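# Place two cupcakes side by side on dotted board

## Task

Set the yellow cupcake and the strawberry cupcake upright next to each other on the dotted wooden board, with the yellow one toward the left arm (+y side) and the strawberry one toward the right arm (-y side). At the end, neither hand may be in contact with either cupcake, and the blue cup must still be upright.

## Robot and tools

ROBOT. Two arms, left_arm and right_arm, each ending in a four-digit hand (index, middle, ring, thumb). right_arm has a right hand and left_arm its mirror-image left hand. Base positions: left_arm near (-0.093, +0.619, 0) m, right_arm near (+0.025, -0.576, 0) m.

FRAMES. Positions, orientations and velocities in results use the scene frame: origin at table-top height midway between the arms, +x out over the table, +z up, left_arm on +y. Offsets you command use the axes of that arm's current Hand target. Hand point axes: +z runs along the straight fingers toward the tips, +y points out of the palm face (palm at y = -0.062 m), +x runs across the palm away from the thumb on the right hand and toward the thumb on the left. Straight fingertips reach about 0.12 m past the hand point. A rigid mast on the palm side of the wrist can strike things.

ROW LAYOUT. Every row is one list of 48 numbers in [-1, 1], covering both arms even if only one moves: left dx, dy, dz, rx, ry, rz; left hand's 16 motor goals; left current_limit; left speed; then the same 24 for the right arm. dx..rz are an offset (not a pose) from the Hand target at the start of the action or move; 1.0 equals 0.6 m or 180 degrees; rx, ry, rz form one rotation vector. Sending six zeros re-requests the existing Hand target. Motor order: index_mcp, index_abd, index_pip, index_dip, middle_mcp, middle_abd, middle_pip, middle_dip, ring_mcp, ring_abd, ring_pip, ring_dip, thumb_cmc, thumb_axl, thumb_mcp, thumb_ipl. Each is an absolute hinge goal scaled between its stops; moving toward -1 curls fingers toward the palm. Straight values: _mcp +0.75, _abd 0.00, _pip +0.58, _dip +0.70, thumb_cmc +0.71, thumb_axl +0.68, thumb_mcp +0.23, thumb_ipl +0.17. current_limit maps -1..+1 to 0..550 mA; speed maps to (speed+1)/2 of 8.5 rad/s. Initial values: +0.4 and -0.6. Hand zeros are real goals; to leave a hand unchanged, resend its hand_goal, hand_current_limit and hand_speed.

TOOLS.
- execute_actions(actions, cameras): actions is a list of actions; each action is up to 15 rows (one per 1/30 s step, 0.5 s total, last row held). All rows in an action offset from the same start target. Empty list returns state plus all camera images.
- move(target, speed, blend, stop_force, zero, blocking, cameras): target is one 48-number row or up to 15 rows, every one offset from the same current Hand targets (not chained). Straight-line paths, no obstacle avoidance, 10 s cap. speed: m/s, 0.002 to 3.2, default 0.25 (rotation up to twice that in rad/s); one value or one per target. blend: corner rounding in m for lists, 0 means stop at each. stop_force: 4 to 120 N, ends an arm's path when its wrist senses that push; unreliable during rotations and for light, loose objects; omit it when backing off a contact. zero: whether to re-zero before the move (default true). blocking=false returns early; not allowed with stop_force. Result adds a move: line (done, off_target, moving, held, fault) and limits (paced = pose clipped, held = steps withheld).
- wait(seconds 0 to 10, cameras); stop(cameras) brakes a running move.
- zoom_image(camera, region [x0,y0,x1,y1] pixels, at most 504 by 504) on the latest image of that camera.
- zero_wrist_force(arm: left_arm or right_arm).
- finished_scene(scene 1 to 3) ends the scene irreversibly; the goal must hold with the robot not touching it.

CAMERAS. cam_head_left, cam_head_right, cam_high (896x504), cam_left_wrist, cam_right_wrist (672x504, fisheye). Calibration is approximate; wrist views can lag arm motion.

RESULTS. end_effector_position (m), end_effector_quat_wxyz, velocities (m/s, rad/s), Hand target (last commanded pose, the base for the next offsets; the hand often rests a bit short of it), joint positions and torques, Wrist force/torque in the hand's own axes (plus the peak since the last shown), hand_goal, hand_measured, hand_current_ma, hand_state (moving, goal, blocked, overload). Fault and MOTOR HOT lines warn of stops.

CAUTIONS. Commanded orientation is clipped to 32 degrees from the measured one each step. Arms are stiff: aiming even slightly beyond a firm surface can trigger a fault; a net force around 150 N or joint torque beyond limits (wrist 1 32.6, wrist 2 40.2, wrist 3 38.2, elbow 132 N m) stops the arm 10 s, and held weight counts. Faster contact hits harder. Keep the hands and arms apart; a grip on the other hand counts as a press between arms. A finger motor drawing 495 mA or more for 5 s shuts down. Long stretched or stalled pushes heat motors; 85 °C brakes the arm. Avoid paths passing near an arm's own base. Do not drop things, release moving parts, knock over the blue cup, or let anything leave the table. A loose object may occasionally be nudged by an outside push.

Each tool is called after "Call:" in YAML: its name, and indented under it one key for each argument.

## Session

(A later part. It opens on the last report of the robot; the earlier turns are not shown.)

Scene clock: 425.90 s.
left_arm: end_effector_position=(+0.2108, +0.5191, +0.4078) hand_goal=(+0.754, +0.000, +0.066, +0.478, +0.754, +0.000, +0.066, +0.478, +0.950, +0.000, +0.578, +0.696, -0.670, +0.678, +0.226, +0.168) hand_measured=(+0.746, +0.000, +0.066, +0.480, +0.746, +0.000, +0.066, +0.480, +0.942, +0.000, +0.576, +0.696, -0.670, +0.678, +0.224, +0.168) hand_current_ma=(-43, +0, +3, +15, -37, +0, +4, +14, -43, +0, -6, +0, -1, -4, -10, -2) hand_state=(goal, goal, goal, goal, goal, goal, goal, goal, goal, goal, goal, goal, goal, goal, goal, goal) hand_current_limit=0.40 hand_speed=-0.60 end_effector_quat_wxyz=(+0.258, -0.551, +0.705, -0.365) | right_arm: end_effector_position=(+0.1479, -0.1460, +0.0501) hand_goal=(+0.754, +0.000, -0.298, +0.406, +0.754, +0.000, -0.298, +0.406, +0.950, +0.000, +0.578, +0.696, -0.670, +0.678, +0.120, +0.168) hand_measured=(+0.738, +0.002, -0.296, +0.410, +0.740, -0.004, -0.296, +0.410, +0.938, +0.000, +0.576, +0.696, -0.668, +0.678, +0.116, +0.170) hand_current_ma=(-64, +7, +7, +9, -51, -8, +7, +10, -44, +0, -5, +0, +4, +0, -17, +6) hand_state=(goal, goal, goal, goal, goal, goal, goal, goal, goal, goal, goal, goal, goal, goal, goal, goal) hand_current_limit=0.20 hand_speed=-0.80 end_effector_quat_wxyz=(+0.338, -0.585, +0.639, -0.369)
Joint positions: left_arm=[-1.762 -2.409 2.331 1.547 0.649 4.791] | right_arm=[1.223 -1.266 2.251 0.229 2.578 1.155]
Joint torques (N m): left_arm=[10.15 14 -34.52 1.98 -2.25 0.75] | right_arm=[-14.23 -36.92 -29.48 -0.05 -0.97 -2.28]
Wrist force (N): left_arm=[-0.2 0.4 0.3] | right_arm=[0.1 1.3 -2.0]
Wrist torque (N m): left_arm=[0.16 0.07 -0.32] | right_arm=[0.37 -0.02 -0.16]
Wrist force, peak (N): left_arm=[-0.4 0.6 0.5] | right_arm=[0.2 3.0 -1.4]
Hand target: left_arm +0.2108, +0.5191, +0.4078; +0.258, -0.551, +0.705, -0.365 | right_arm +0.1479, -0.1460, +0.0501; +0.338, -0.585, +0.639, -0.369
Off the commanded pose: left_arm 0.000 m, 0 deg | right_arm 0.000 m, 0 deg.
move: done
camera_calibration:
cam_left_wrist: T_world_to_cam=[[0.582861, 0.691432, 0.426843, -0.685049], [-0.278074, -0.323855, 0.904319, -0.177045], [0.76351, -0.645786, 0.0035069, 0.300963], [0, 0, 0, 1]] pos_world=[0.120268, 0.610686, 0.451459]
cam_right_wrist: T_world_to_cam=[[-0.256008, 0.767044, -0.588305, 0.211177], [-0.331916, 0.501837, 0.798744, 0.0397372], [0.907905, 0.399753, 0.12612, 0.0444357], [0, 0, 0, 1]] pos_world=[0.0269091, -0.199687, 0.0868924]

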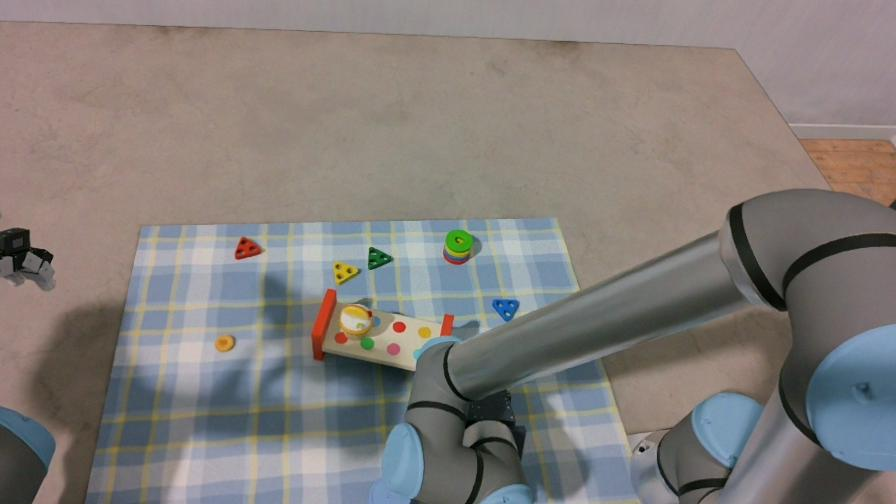

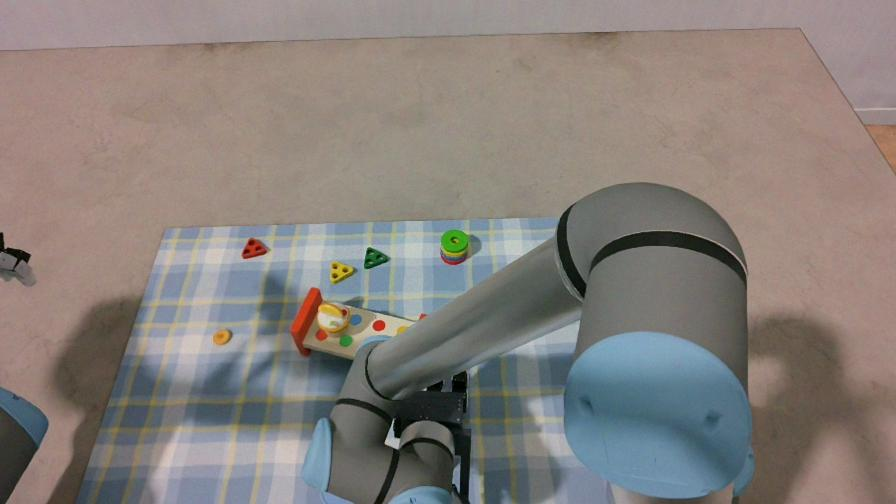

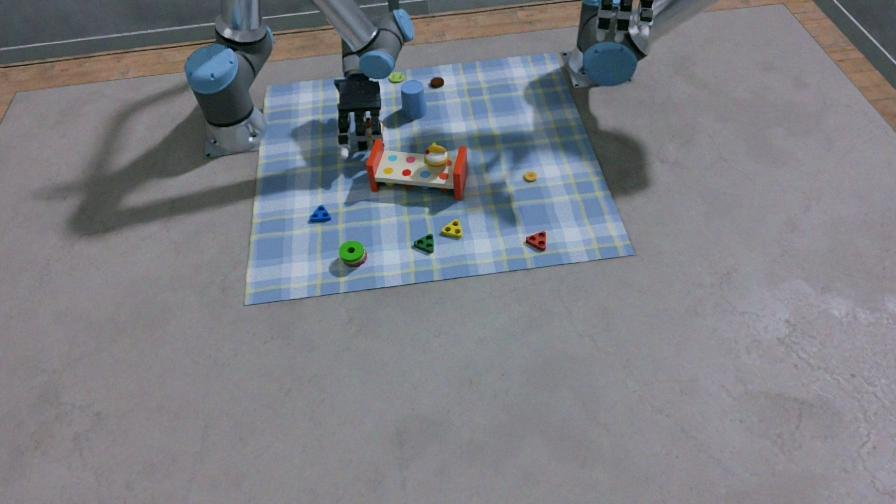

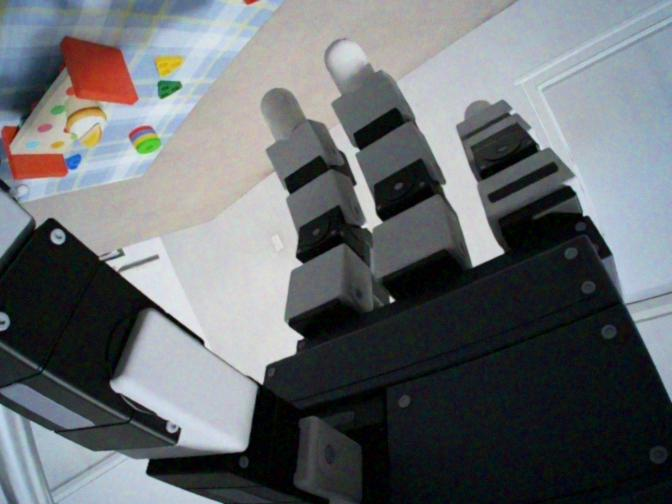

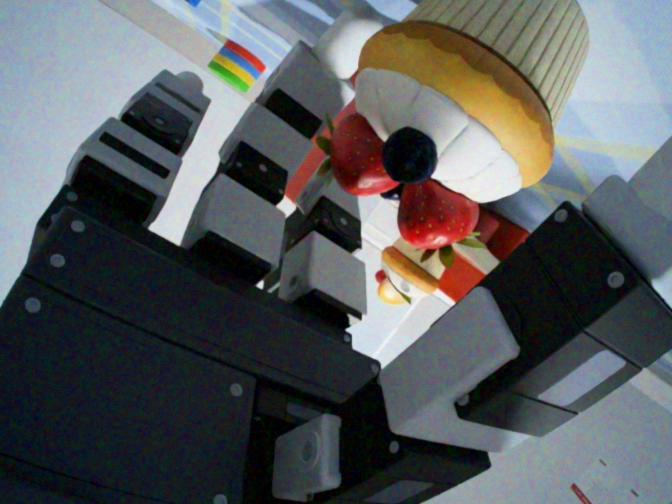

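Call:
execute_actions:
  actions:
    - [[0,0,0,0,0,0,0.753,0,0.066,0.478,0.753,0,0.066,0.478,0.95,0,0.577,0.696,-0.671,0.678,0.226,0.168,0.4,-0.6,0,0,0,0,0,0,0.60,0,-0.299,0.406,0.60,0,-0.299,0.406,0.95,0,0.577,0.696,-0.671,0.678,-0.112,0.168,0.2,-0.8]]
    - [[0,0,0,0,0,0,0.753,0,0.066,0.478,0.753,0,0.066,0.478,0.95,0,0.577,0.696,-0.671,0.678,0.226,0.168,0.4,-0.6,0,0,0,0,0,0,0.40,0,-0.299,0.406,0.40,0,-0.299,0.406,0.95,0,0.577,0.696,-0.671,0.678,-0.2,0.168,0.2,-0.8]]
    - [[0,0,0,0,0,0,0.753,0,0.066,0.478,0.753,0,0.066,0.478,0.95,0,0.577,0.696,-0.671,0.678,0.226,0.168,0.4,-0.6,0,0,0,0,0,0,0.40,0,-0.299,0.406,0.40,0,-0.299,0.406,0.95,0,0.577,0.696,-0.671,0.678,-0.2,0.168,0.2,-0.8]]
  cameras: ["cam_right_wrist"]

Call:
move:
  target:
    - [0,0,0,0,0,0,0.753,0,0.066,0.478,0.753,0,0.066,0.478,0.95,0,0.577,0.696,-0.671,0.678,0.226,0.168,0.4,-0.6,0,-0.2454,-0.1417,0,0,0,0.40,0,-0.299,0.406,0.40,0,-0.299,0.406,0.95,0,0.577,0.696,-0.671,0.678,-0.2,0.168,0.2,-0.8]
    - [0,0,0,0,0,0,0.753,0,0.066,0.478,0.753,0,0.066,0.478,0.95,0,0.577,0.696,-0.671,0.678,0.226,0.168,0.4,-0.6,-0.1533,-0.3903,0.1427,0,0.0625,0.0361,0.40,0,-0.299,0.406,0.40,0,-0.299,0.406,0.95,0,0.577,0.696,-0.671,0.678,-0.2,0.168,0.2,-0.8]
  speed: 0.15
  blend: [0.03, 0]
  cameras: ["all"]

Scene clock: 447.20 s.
left_arm: end_effector_position=(+0.2108, +0.5191, +0.4078) hand_goal=(+0.754, +0.000, +0.066, +0.478, +0.754, +0.000, +0.066, +0.478, +0.950, +0.000, +0.578, +0.696, -0.670, +0.678, +0.226, +0.168) hand_measured=(+0.746, +0.000, +0.066, +0.480, +0.746, +0.000, +0.066, +0.480, +0.942, +0.000, +0.576, +0.696, -0.670, +0.678, +0.224, +0.168) hand_current_ma=(-43, +0, +3, +15, -37, +0, +4, +14, -43, +0, -6, +0, -1, -4, -10, -2) hand_state=(goal, goal, goal, goal, goal, goal, goal, goal, goal, goal, goal, goal, goal, goal, goal, goal) hand_current_limit=0.40 hand_speed=-0.60 end_effector_quat_wxyz=(+0.258, -0.551, +0.705, -0.365) | right_arm: end_effector_position=(+0.1479, -0.1460, +0.0501) hand_goal=(+0.400, +0.000, -0.298, +0.406, +0.400, +0.000, -0.298, +0.406, +0.950, +0.000, +0.578, +0.696, -0.670, +0.678, -0.200, +0.168) hand_measured=(+0.492, +0.004, -0.284, +0.410, +0.476, -0.006, -0.280, +0.412, +0.938, +0.000, +0.576, +0.696, -0.668, +0.678, -0.164, +0.182) hand_current_ma=(+330, +8, +50, +11, +330, -15, +69, +18, -44, +0, -5, +0, +4, +0, +184, +67) hand_state=(blocked, goal, goal, goal, blocked, goal, goal, goal, goal, goal, goal, goal, goal, goal, blocked, goal) hand_current_limit=0.20 hand_speed=-0.80 end_effector_quat_wxyz=(+0.338, -0.585, +0.639, -0.369)
Joint positions: left_arm=[-1.762 -2.409 2.331 1.547 0.649 4.791] | right_arm=[1.223 -1.266 2.251 0.229 2.578 1.155]
Joint torques (N m): left_arm=[9 14.07 -34.46 1.72 -2.08 1.03] | right_arm=[-11.44 -37.92 -25.48 0.12 -0.98 -2.45]
Wrist force (N): left_arm=[-0.3 0.4 0.1] | right_arm=[-0.1 -2.1 -2.1]
Wrist torque (N m): left_arm=[0.18 0.07 -0.33] | right_arm=[0.45 0.00 -0.18]
Wrist force, peak (N): left_arm=[-0.5 0.7 0.5] | right_arm=[0.3 -2.6 -3.0]
Hand target: left_arm +0.2108, +0.5191, +0.4078; +0.258, -0.551, +0.705, -0.365 | right_arm +0.1479, -0.1460, +0.0501; +0.338, -0.585, +0.639, -0.369
Off the commanded pose: left_arm 0.000 m, 0 deg | right_arm 0.000 m, 0 deg.
Step readings (end_effector_position of left_arm | right_arm):
0: (+0.2108, +0.5191, +0.4078) | (+0.1479, -0.1460, +0.0501)
1: (+0.2108, +0.5191, +0.4078) | (+0.1479, -0.1460, +0.0501)
2: (+0.2108, +0.5191, +0.4078) | (+0.1479, -0.1460, +0.0501)
4: (+0.2108, +0.5191, +0.4078) | (+0.1479, -0.1460, +0.0501)
8: (+0.2108, +0.5191, +0.4078) | (+0.1479, -0.1460, +0.0501)
15: (+0.2108, +0.5191, +0.4078) | (+0.1479, -0.1460, +0.0501)
16: (+0.2108, +0.5191, +0.4078) | (+0.1479, -0.1460, +0.0501)
17: (+0.2108, +0.5191, +0.4078) | (+0.1479, -0.1460, +0.0501)
19: (+0.2108, +0.5191, +0.4078) | (+0.1479, -0.1460, +0.0501)
23: (+0.2108, +0.5191, +0.4078) | (+0.1479, -0.1460, +0.0501)
30: (+0.2108, +0.5191, +0.4078) | (+0.1479, -0.1460, +0.0501)
31: (+0.2108, +0.5191, +0.4078) | (+0.1479, -0.1460, +0.0501)
32: (+0.2108, +0.5191, +0.4078) | (+0.1479, -0.1460, +0.0501)
34: (+0.2108, +0.5191, +0.4078) | (+0.1479, -0.1460, +0.0501)
38: (+0.2108, +0.5191, +0.4078) | (+0.1479, -0.1460, +0.0501)
45: (+0.2108, +0.5191, +0.4078) | (+0.1479, -0.1460, +0.0501)
camera_calibration:
cam_right_wrist: T_world_to_cam=[[-0.255965, 0.767114, -0.588233, 0.211209], [-0.331851, 0.501797, 0.798796, 0.0397561], [0.907941, 0.399669, 0.126125, 0.0443269], [0, 0, 0, 1]] pos_world=[0.0270089, -0.199687, 0.0868924]
Images, in order (width x height): cam_right_wrist 672x504.

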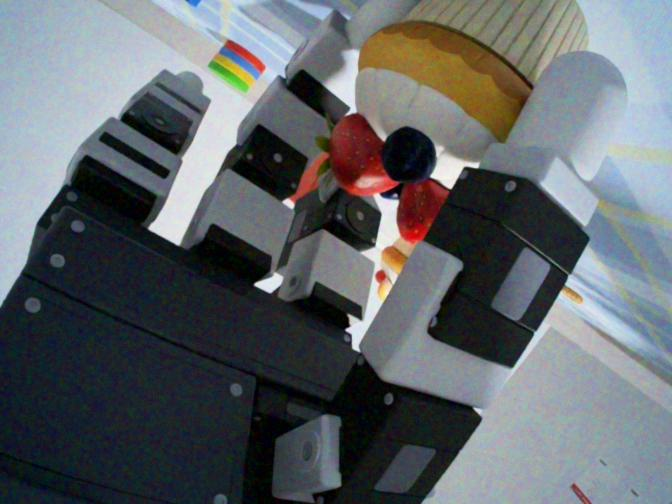

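Scene clock: 450.20 s.
left_arm: end_effector_position=(+0.2108, +0.5191, +0.4078) hand_goal=(+0.754, +0.000, +0.066, +0.478, +0.754, +0.000, +0.066, +0.478, +0.950, +0.000, +0.578, +0.696, -0.670, +0.678, +0.226, +0.168) hand_measured=(+0.746, +0.000, +0.066, +0.480, +0.746, +0.000, +0.066, +0.480, +0.942, +0.000, +0.576, +0.696, -0.670, +0.678, +0.224, +0.168) hand_current_ma=(-43, +0, +3, +15, -37, +0, +4, +14, -43, +0, -6, +0, -1, -4, -10, -2) hand_state=(goal, goal, goal, goal, goal, goal, goal, goal, goal, goal, goal, goal, goal, goal, goal, goal) hand_current_limit=0.40 hand_speed=-0.60 end_effector_quat_wxyz=(+0.258, -0.551, +0.705, -0.365) | right_arm: end_effector_position=(+0.3465, -0.0710, +0.2100) hand_goal=(+0.400, +0.000, -0.298, +0.406, +0.400, +0.000, -0.298, +0.406, +0.950, +0.000, +0.578, +0.696, -0.670, +0.678, -0.200, +0.168) hand_measured=(+0.470, +0.004, -0.272, +0.420, +0.460, -0.006, -0.270, +0.420, +0.938, +0.000, +0.576, +0.696, -0.668, +0.678, -0.160, +0.184) hand_current_ma=(+315, +10, +101, +46, +262, -16, +103, +52, -44, +0, -5, +0, +5, +0, +216, +80) hand_state=(blocked, goal, blocked, goal, blocked, goal, blocked, goal, goal, goal, goal, goal, goal, goal, blocked, goal) hand_current_limit=0.20 hand_speed=-0.80 end_effector_quat_wxyz=(+0.294, -0.509, +0.701, -0.405)
Joint positions: left_arm=[-1.762 -2.409 2.331 1.547 0.649 4.791] | right_arm=[0.934 -1.308 1.889 0.545 2.554 1.05]
Joint torques (N m): left_arm=[9.41 14.99 -35.38 2.02 -2.71 1.17] | right_arm=[-8.28 -49.39 -35.15 -0.26 4.48 -2.44]
Wrist force (N): left_arm=[-0.2 0.7 0.3] | right_arm=[0.2 1.8 -1.9]
Wrist torque (N m): left_arm=[0.21 0.05 -0.33] | right_arm=[0.41 0.00 -0.07]
Wrist force, peak (N): left_arm=[0.0 0.9 0.2] | right_arm=[0.1 3.5 -0.7]
Hand target: left_arm +0.2108, +0.5191, +0.4078; +0.258, -0.551, +0.705, -0.365 | right_arm +0.3465, -0.0710, +0.2100; +0.294, -0.509, +0.701, -0.405
Off the commanded pose: left_arm 0.000 m, 0 deg | right_arm 0.000 m, 0 deg.
move: done
camera_calibration:
cam_left_wrist: T_world_to_cam=[[0.582861, 0.691432, 0.426843, -0.685049], [-0.278074, -0.323855, 0.904319, -0.177045], [0.76351, -0.645786, 0.0035069, 0.300963], [0, 0, 0, 1]] pos_world=[0.120268, 0.610686, 0.451459]
cam_right_wrist: T_world_to_cam=[[-0.0769322, 0.804911, -0.588388, 0.239279], [-0.210574, 0.563708, 0.798681, -0.0973029], [0.974546, 0.185343, 0.126126, -0.224296], [0, 0, 0, 1]] pos_world=[0.216506, -0.0961762, 0.246792]

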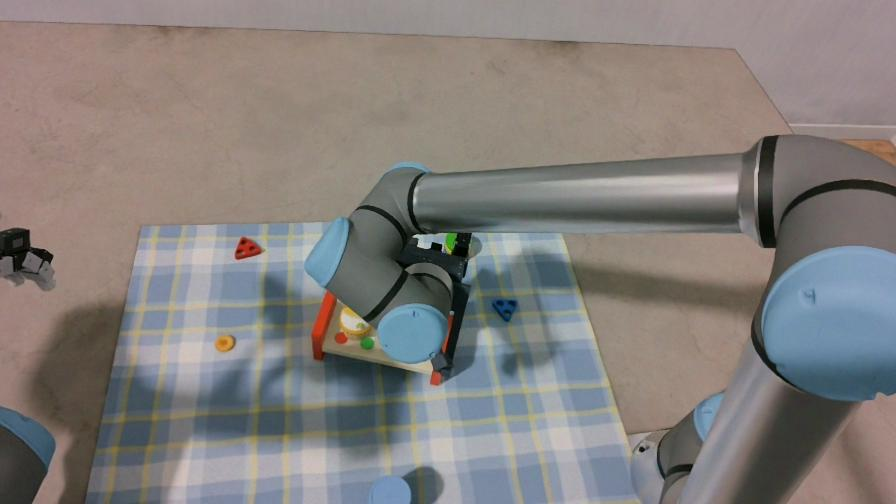

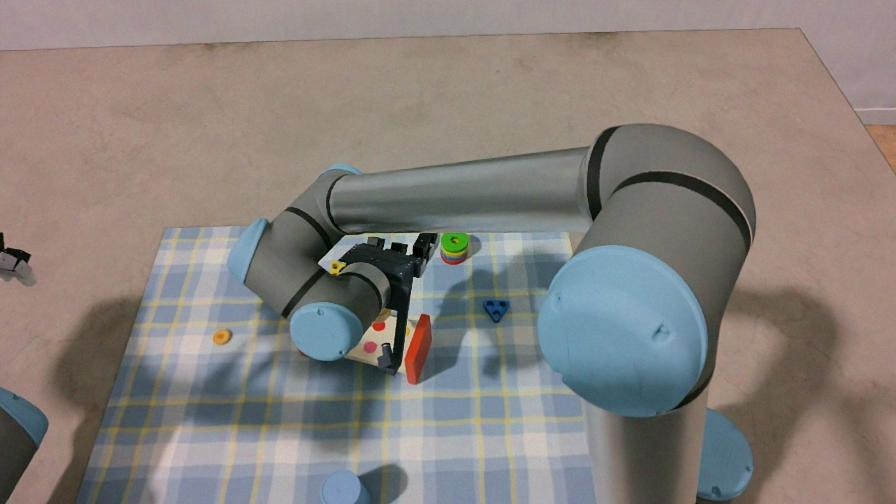

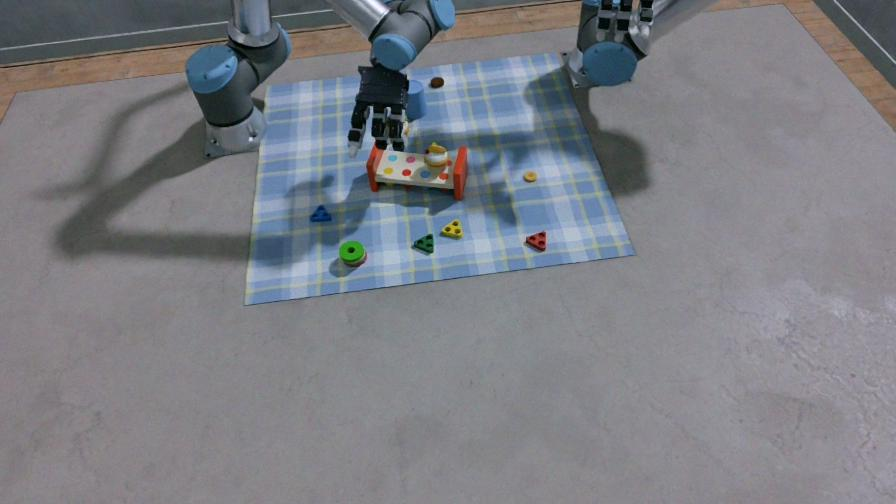

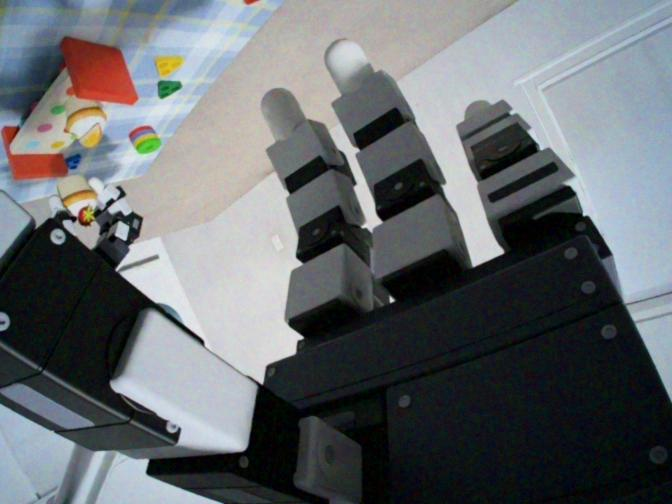

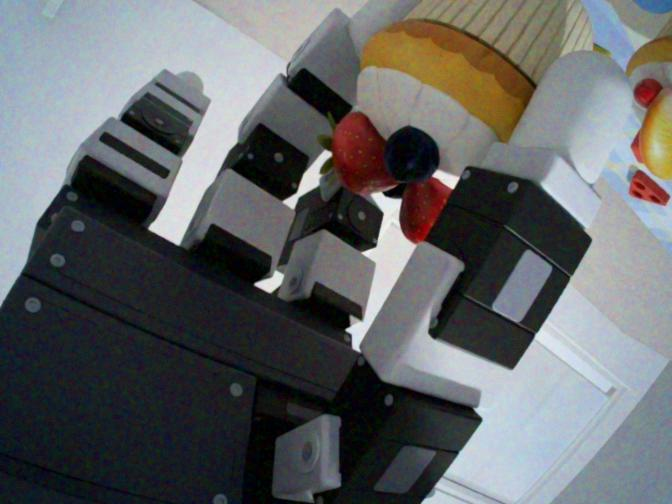

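Call:
move:
  target:
    - [0,0,0,0,0,0,0.753,0,0.066,0.478,0.753,0,0.066,0.478,0.95,0,0.577,0.696,-0.671,0.678,0.226,0.168,0.4,-0.6,0,0.1328,0.0767,0,0,0,0.40,0,-0.299,0.406,0.40,0,-0.299,0.406,0.95,0,0.577,0.696,-0.671,0.678,-0.2,0.168,0.2,-0.8]
    - [0,0,0,0,0,0,0.753,0,0.066,0.478,0.753,0,0.066,0.478,0.95,0,0.577,0.696,-0.671,0.678,0.226,0.168,0.4,-0.6,0,0.1617,0.0933,0,0,0,0.40,0,-0.299,0.406,0.40,0,-0.299,0.406,0.95,0,0.577,0.696,-0.671,0.678,-0.2,0.168,0.2,-0.8]
  speed: [0.1, 0.02]
  stop_force: 6
  cameras: ["cam_head_left","cam_right_wrist","cam_left_wrist"]

Call:
execute_actions:
  actions:
    - [[0,0,0,0,0,0,0.753,0,0.066,0.478,0.753,0,0.066,0.478,0.95,0,0.577,0.696,-0.671,0.678,0.226,0.168,0.4,-0.6,0,0,0,0,0,0,0.49,0,-0.299,0.406,0.49,0,-0.299,0.406,0.95,0,0.577,0.696,-0.671,0.678,-0.12,0.168,0.2,-0.9]]
    - [[0,0,0,0,0,0,0.753,0,0.066,0.478,0.753,0,0.066,0.478,0.95,0,0.577,0.696,-0.671,0.678,0.226,0.168,0.4,-0.6,0,0,0,0,0,0,0.753,0,-0.299,0.406,0.753,0,-0.299,0.406,0.95,0,0.577,0.696,-0.671,0.678,0.12,0.168,0.2,-0.8]]
    - [[0,0,0,0,0,0,0.753,0,0.066,0.478,0.753,0,0.066,0.478,0.95,0,0.577,0.696,-0.671,0.678,0.226,0.168,0.4,-0.6,0,0,0,0,0,0,0.753,0,-0.299,0.406,0.753,0,-0.299,0.406,0.95,0,0.577,0.696,-0.671,0.678,0.12,0.168,0.2,-0.8]]
  cameras: ["cam_head_left","cam_right_wrist","cam_left_wrist"]

Scene clock: 467.73 s.
left_arm: end_effector_position=(+0.2108, +0.5191, +0.4078) hand_goal=(+0.754, +0.000, +0.066, +0.478, +0.754, +0.000, +0.066, +0.478, +0.950, +0.000, +0.578, +0.696, -0.670, +0.678, +0.226, +0.168) hand_measured=(+0.746, +0.000, +0.066, +0.480, +0.746, +0.000, +0.066, +0.480, +0.942, +0.000, +0.576, +0.696, -0.670, +0.678, +0.224, +0.168) hand_current_ma=(-43, +0, +3, +15, -37, +0, +4, +14, -43, +0, -6, +0, -1, -4, -10, -2) hand_state=(goal, goal, goal, goal, goal, goal, goal, goal, goal, goal, goal, goal, goal, goal, goal, goal) hand_current_limit=0.40 hand_speed=-0.60 end_effector_quat_wxyz=(+0.258, -0.551, +0.705, -0.365) | right_arm: end_effector_position=(+0.3465, -0.0710, +0.1065) hand_goal=(+0.400, +0.000, -0.298, +0.406, +0.400, +0.000, -0.298, +0.406, +0.950, +0.000, +0.578, +0.696, -0.670, +0.678, -0.200, +0.168) hand_measured=(+0.432, +0.008, -0.278, +0.416, +0.426, -0.008, -0.280, +0.416, +0.938, +0.000, +0.576, +0.696, -0.668, +0.678, -0.174, +0.178) hand_current_ma=(+136, +24, +76, +32, +105, -23, +69, +31, -44, +0, -5, +0, +3, +0, +135, +50) hand_state=(blocked, goal, blocked, goal, blocked, goal, goal, goal, goal, goal, goal, goal, goal, goal, blocked, goal) hand_current_limit=0.20 hand_speed=-0.80 end_effector_quat_wxyz=(+0.294, -0.509, +0.701, -0.405)
Joint positions: left_arm=[-1.762 -2.409 2.331 1.547 0.649 4.791] | right_arm=[0.934 -1.195 1.96 0.361 2.554 1.05]
Joint torques (N m): left_arm=[10.09 14.12 -34.42 2.05 -2.09 1.17] | right_arm=[6.24 -76.59 -37.33 6.72 -1.34 -1.73]
Wrist force (N): left_arm=[-0.1 0.5 0.3] | right_arm=[0.5 1.6 -1.7]
Wrist torque (N m): left_arm=[0.17 0.05 -0.32] | right_arm=[0.42 -0.07 -0.01]
Wrist force, peak (N): left_arm=[-0.7 0.8 0.4] | right_arm=[-0.1 -9.6 -2.4]
Hand target: left_arm +0.2108, +0.5191, +0.4078; +0.258, -0.551, +0.705, -0.365 | right_arm +0.3465, -0.0710, +0.1065; +0.294, -0.509, +0.701, -0.405 (not the last commanded pose)
Off the commanded pose: left_arm 0.000 m, 0 deg | right_arm 0.009 m, 0 deg.
move: contact (right_arm); path passed 1 of 2 targets
camera_calibration:
cam_left_wrist: T_world_to_cam=[[0.582861, 0.691432, 0.426843, -0.685049], [-0.278074, -0.323855, 0.904319, -0.177045], [0.76351, -0.645786, 0.0035069, 0.300963], [0, 0, 0, 1]] pos_world=[0.120268, 0.610686, 0.451459]
cam_right_wrist: T_world_to_cam=[[-0.0768677, 0.804923, -0.588379, 0.178308], [-0.210631, 0.563697, 0.798674, -0.0145471], [0.974539, 0.185323, 0.126211, -0.211242], [0, 0, 0, 1]] pos_world=[0.216506, -0.0961762, 0.143192]
Images, in order (width x height): cam_head_left 896x504, cam_left_wrist 672x504, cam_right_wrist 672x504.

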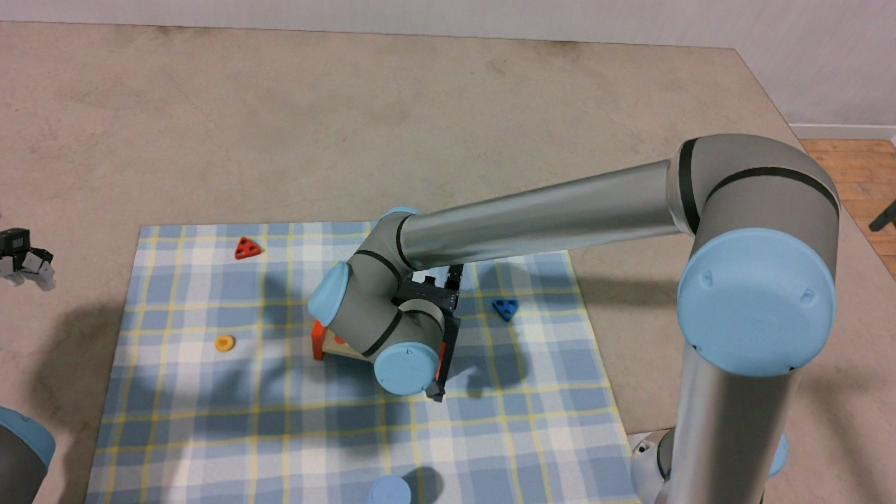

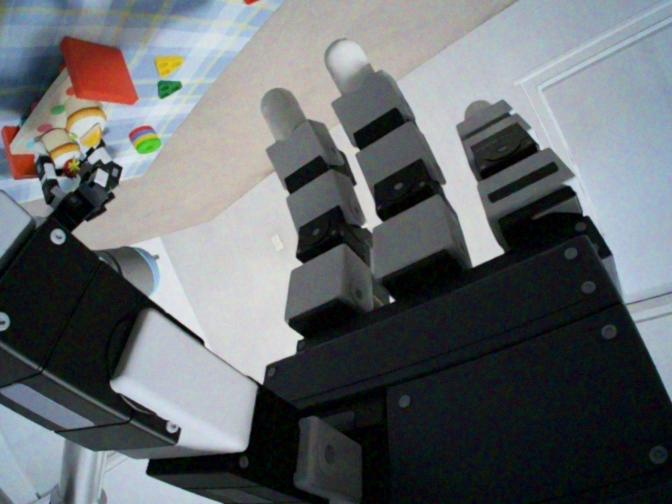

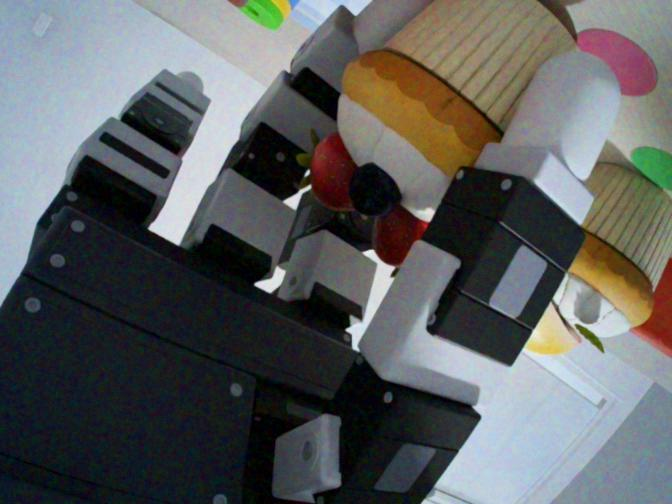

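Scene clock: 469.43 s.
left_arm: end_effector_position=(+0.2108, +0.5191, +0.4078) hand_goal=(+0.754, +0.000, +0.066, +0.478, +0.754, +0.000, +0.066, +0.478, +0.950, +0.000, +0.578, +0.696, -0.670, +0.678, +0.226, +0.168) hand_measured=(+0.746, +0.000, +0.066, +0.480, +0.746, +0.000, +0.066, +0.480, +0.942, +0.000, +0.576, +0.696, -0.670, +0.678, +0.224, +0.168) hand_current_ma=(-43, +0, +3, +15, -37, +0, +4, +14, -43, +0, -6, +0, -1, -4, -10, -2) hand_state=(goal, goal, goal, goal, goal, goal, goal, goal, goal, goal, goal, goal, goal, goal, goal, goal) hand_current_limit=0.40 hand_speed=-0.60 end_effector_quat_wxyz=(+0.258, -0.551, +0.705, -0.365) | right_arm: end_effector_position=(+0.3465, -0.0710, +0.1065) hand_goal=(+0.754, +0.000, -0.298, +0.406, +0.754, +0.000, -0.298, +0.406, +0.950, +0.000, +0.578, +0.696, -0.670, +0.678, +0.120, +0.168) hand_measured=(+0.736, +0.004, -0.296, +0.410, +0.738, -0.004, -0.296, +0.410, +0.938, +0.000, +0.576, +0.696, -0.668, +0.678, +0.116, +0.170) hand_current_ma=(-71, +8, +8, +10, -57, -9, +8, +10, -44, +0, -5, +0, +3, +0, -20, +6) hand_state=(goal, goal, goal, goal, goal, goal, goal, goal, goal, goal, goal, goal, goal, goal, goal, goal) hand_current_limit=0.20 hand_speed=-0.80 end_effector_quat_wxyz=(+0.294, -0.509, +0.701, -0.405)
Joint positions: left_arm=[-1.762 -2.409 2.331 1.547 0.649 4.791] | right_arm=[0.934 -1.195 1.96 0.361 2.554 1.05]
Joint torques (N m): left_arm=[11.5 15.71 -34.74 1.75 -2.2 0.94] | right_arm=[6.6 -75.42 -36.32 6.03 -1.17 -1.08]
Wrist force (N): left_arm=[-0.4 0.5 0.2] | right_arm=[0.5 1.3 -1.9]
Wrist torque (N m): left_arm=[0.18 0.09 -0.35] | right_arm=[0.40 -0.05 -0.01]
Wrist force, peak (N): left_arm=[-0.2 0.9 0.4] | right_arm=[0.6 1.7 -2.2]
Hand target: left_arm +0.2108, +0.5191, +0.4078; +0.258, -0.551, +0.705, -0.365 | right_arm +0.3465, -0.0710, +0.1065; +0.294, -0.509, +0.701, -0.405
Off the commanded pose: left_arm 0.000 m, 0 deg | right_arm 0.000 m, 0 deg.
Step readings (end_effector_position of left_arm | right_arm):
0: (+0.2108, +0.5191, +0.4078) | (+0.3465, -0.0710, +0.1065)
1: (+0.2108, +0.5191, +0.4078) | (+0.3465, -0.0710, +0.1065)
2: (+0.2108, +0.5191, +0.4078) | (+0.3465, -0.0710, +0.1065)
4: (+0.2108, +0.5191, +0.4078) | (+0.3465, -0.0710, +0.1065)
8: (+0.2108, +0.5191, +0.4078) | (+0.3465, -0.0710, +0.1065)
15: (+0.2108, +0.5191, +0.4078) | (+0.3465, -0.0710, +0.1065)
16: (+0.2108, +0.5191, +0.4078) | (+0.3465, -0.0710, +0.1065)
17: (+0.2108, +0.5191, +0.4078) | (+0.3465, -0.0710, +0.1065)
19: (+0.2108, +0.5191, +0.4078) | (+0.3465, -0.0710, +0.1065)
23: (+0.2108, +0.5191, +0.4078) | (+0.3465, -0.0710, +0.1065)
30: (+0.2108, +0.5191, +0.4078) | (+0.3465, -0.0710, +0.1065)
31: (+0.2108, +0.5191, +0.4078) | (+0.3465, -0.0710, +0.1065)
32: (+0.2108, +0.5191, +0.4078) | (+0.3465, -0.0710, +0.1065)
34: (+0.2108, +0.5191, +0.4078) | (+0.3465, -0.0710, +0.1065)
38: (+0.2108, +0.5191, +0.4078) | (+0.3465, -0.0710, +0.1065)
45: (+0.2108, +0.5191, +0.4078) | (+0.3465, -0.0710, +0.1065)
camera_calibration:
cam_left_wrist: T_world_to_cam=[[0.582861, 0.691432, 0.426843, -0.685049], [-0.278074, -0.323855, 0.904319, -0.177045], [0.76351, -0.645786, 0.0035069, 0.300963], [0, 0, 0, 1]] pos_world=[0.120268, 0.610686, 0.451459]
cam_right_wrist: T_world_to_cam=[[-0.0768677, 0.804923, -0.588379, 0.178308], [-0.210631, 0.563697, 0.798674, -0.0145471], [0.974539, 0.185323, 0.126211, -0.211242], [0, 0, 0, 1]] pos_world=[0.216506, -0.0961762, 0.143192]
Images, in order (width x height): cam_head_left 896x504, cam_left_wrist 672x504, cam_right_wrist 672x504.

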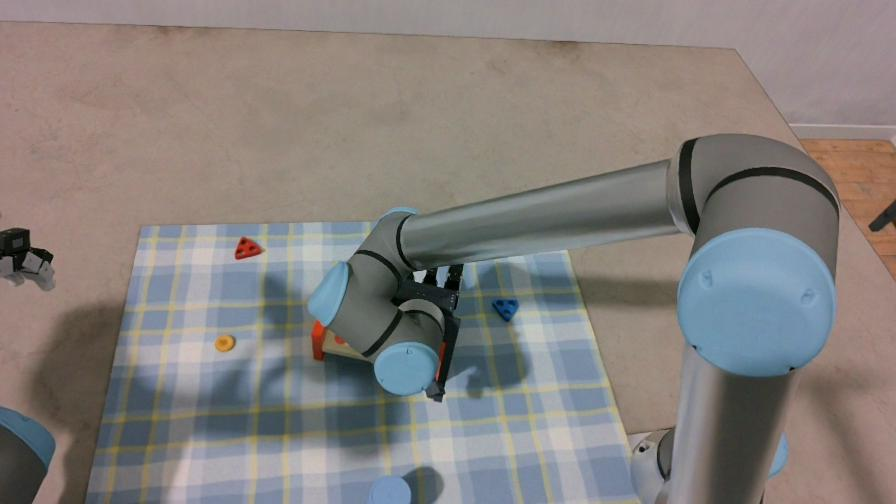

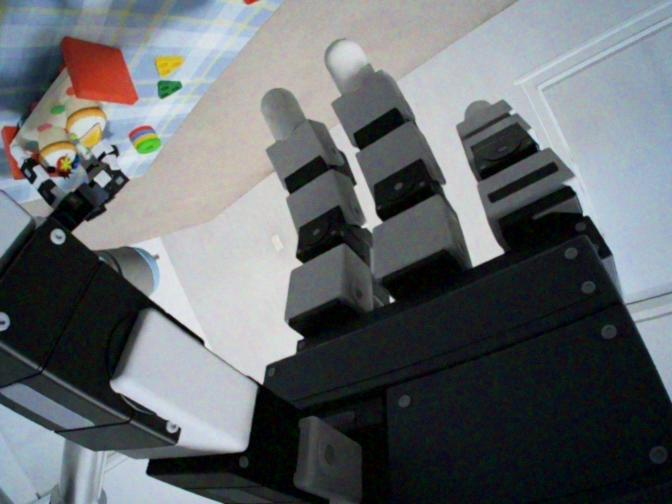

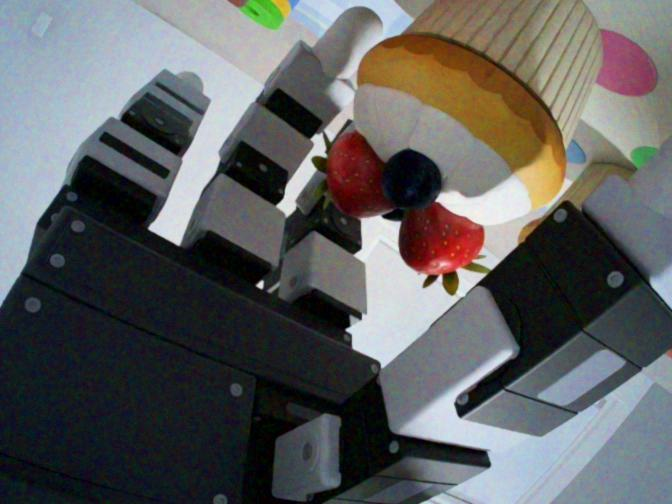

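Call:
move:
  target: [0,0,0,0,0,0,0.753,0,0.066,0.478,0.753,0,0.066,0.478,0.95,0,0.577,0.696,-0.671,0.678,0.226,0.168,0.4,-0.6,0,-0.2165,-0.125,0,0,0,0.753,0,-0.299,0.406,0.753,0,-0.299,0.406,0.95,0,0.577,0.696,-0.671,0.678,0.12,0.168,0.2,-0.8]
  speed: 0.2
  cameras: ["cam_high","cam_left_wrist","cam_right_wrist"]

Scene clock: 477.40 s.
left_arm: end_effector_position=(+0.2108, +0.5191, +0.4078) hand_goal=(+0.754, +0.000, +0.066, +0.478, +0.754, +0.000, +0.066, +0.478, +0.950, +0.000, +0.578, +0.696, -0.670, +0.678, +0.226, +0.168) hand_measured=(+0.746, +0.000, +0.066, +0.480, +0.746, +0.000, +0.066, +0.480, +0.942, +0.000, +0.576, +0.696, -0.670, +0.678, +0.224, +0.168) hand_current_ma=(-43, +0, +3, +15, -37, +0, +4, +14, -43, +0, -6, +0, -1, -4, -10, -2) hand_state=(goal, goal, goal, goal, goal, goal, goal, goal, goal, goal, goal, goal, goal, goal, goal, goal) hand_current_limit=0.40 hand_speed=-0.60 end_effector_quat_wxyz=(+0.258, -0.551, +0.705, -0.365) | right_arm: end_effector_position=(+0.3466, -0.0709, +0.2564) hand_goal=(+0.754, +0.000, -0.298, +0.406, +0.754, +0.000, -0.298, +0.406, +0.950, +0.000, +0.578, +0.696, -0.670, +0.678, +0.120, +0.168) hand_measured=(+0.738, +0.004, -0.296, +0.410, +0.740, -0.004, -0.296, +0.410, +0.938, +0.000, +0.576, +0.696, -0.668, +0.678, +0.116, +0.170) hand_current_ma=(-62, +8, +8, +9, -49, -9, +7, +10, -44, +0, -5, +0, +3, +0, -18, +6) hand_state=(goal, goal, goal, goal, goal, goal, goal, goal, goal, goal, goal, goal, goal, goal, goal, goal) hand_current_limit=0.20 hand_speed=-0.80 end_effector_quat_wxyz=(+0.294, -0.509, +0.701, -0.404)
Joint positions: left_arm=[-1.762 -2.409 2.331 1.547 0.649 4.791] | right_arm=[0.934 -1.348 1.847 0.627 2.554 1.05]
Joint torques (N m): left_arm=[9.43 15 -35.12 1.61 -2.68 0.93] | right_arm=[-7.44 -68.46 -33.23 5.36 1.82 -1.5]
Wrist force (N): left_arm=[-0.1 0.3 0.2] | right_arm=[0.2 1.4 -2.1]
Wrist torque (N m): left_arm=[0.17 0.04 -0.31] | right_arm=[0.37 -0.01 -0.08]
Wrist force, peak (N): left_arm=[-0.1 0.9 0.3] | right_arm=[0.7 3.5 -0.8]
Hand target: left_arm +0.2108, +0.5191, +0.4078; +0.258, -0.551, +0.705, -0.365 | right_arm +0.3466, -0.0710, +0.2565; +0.294, -0.509, +0.701, -0.405
Off the commanded pose: left_arm 0.000 m, 0 deg | right_arm 0.000 m, 0 deg.
move: done
camera_calibration:
cam_left_wrist: T_world_to_cam=[[0.582861, 0.691432, 0.426843, -0.685049], [-0.278074, -0.323855, 0.904319, -0.177045], [0.76351, -0.645786, 0.0035069, 0.300963], [0, 0, 0, 1]] pos_world=[0.120268, 0.610686, 0.451459]
cam_right_wrist: T_world_to_cam=[[-0.0767795, 0.805073, -0.588185, 0.266371], [-0.210637, 0.563515, 0.798801, -0.134357], [0.974544, 0.185225, 0.126312, -0.230317], [0, 0, 0, 1]] pos_world=[0.216606, -0.096076, 0.293092]
Images, in order (width x height): cam_high 896x504, cam_left_wrist 672x504, cam_right_wrist 672x504.

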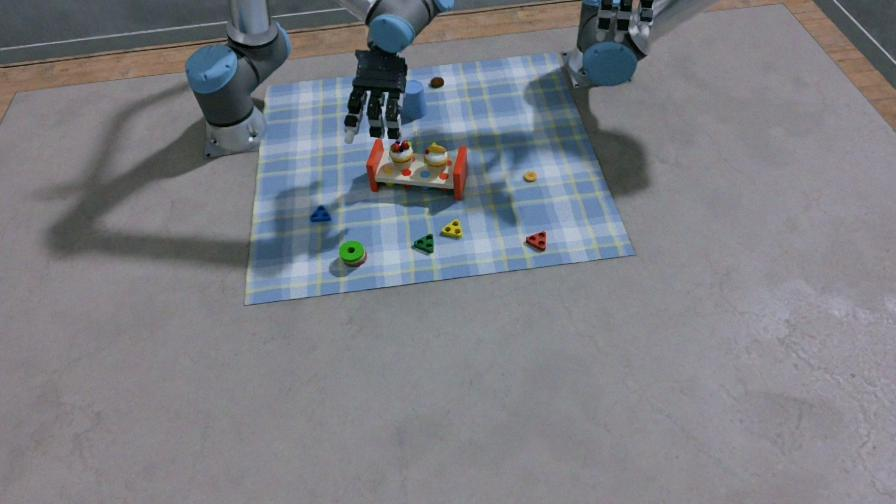

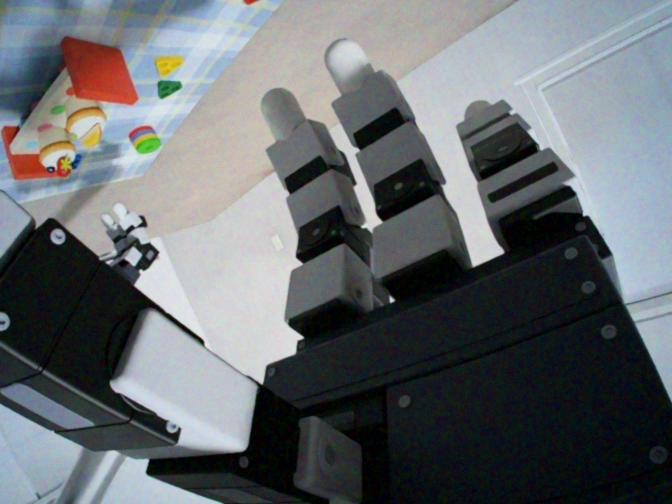

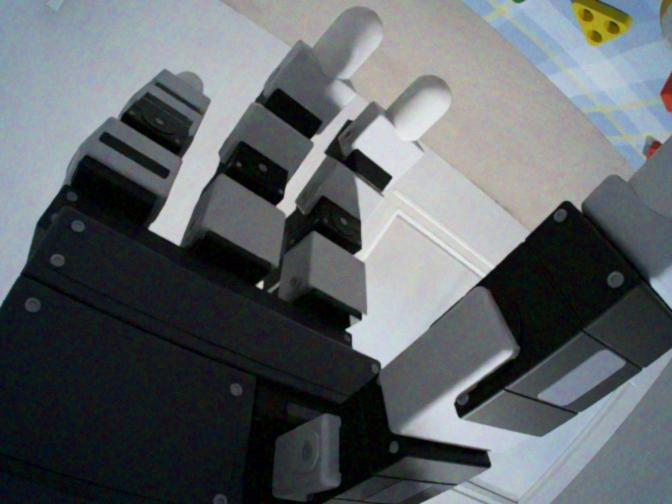

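Both are standing on the board, blue cup standing.

Call:
finished_scene:
  scene: 1

The scene is finished: the task was done.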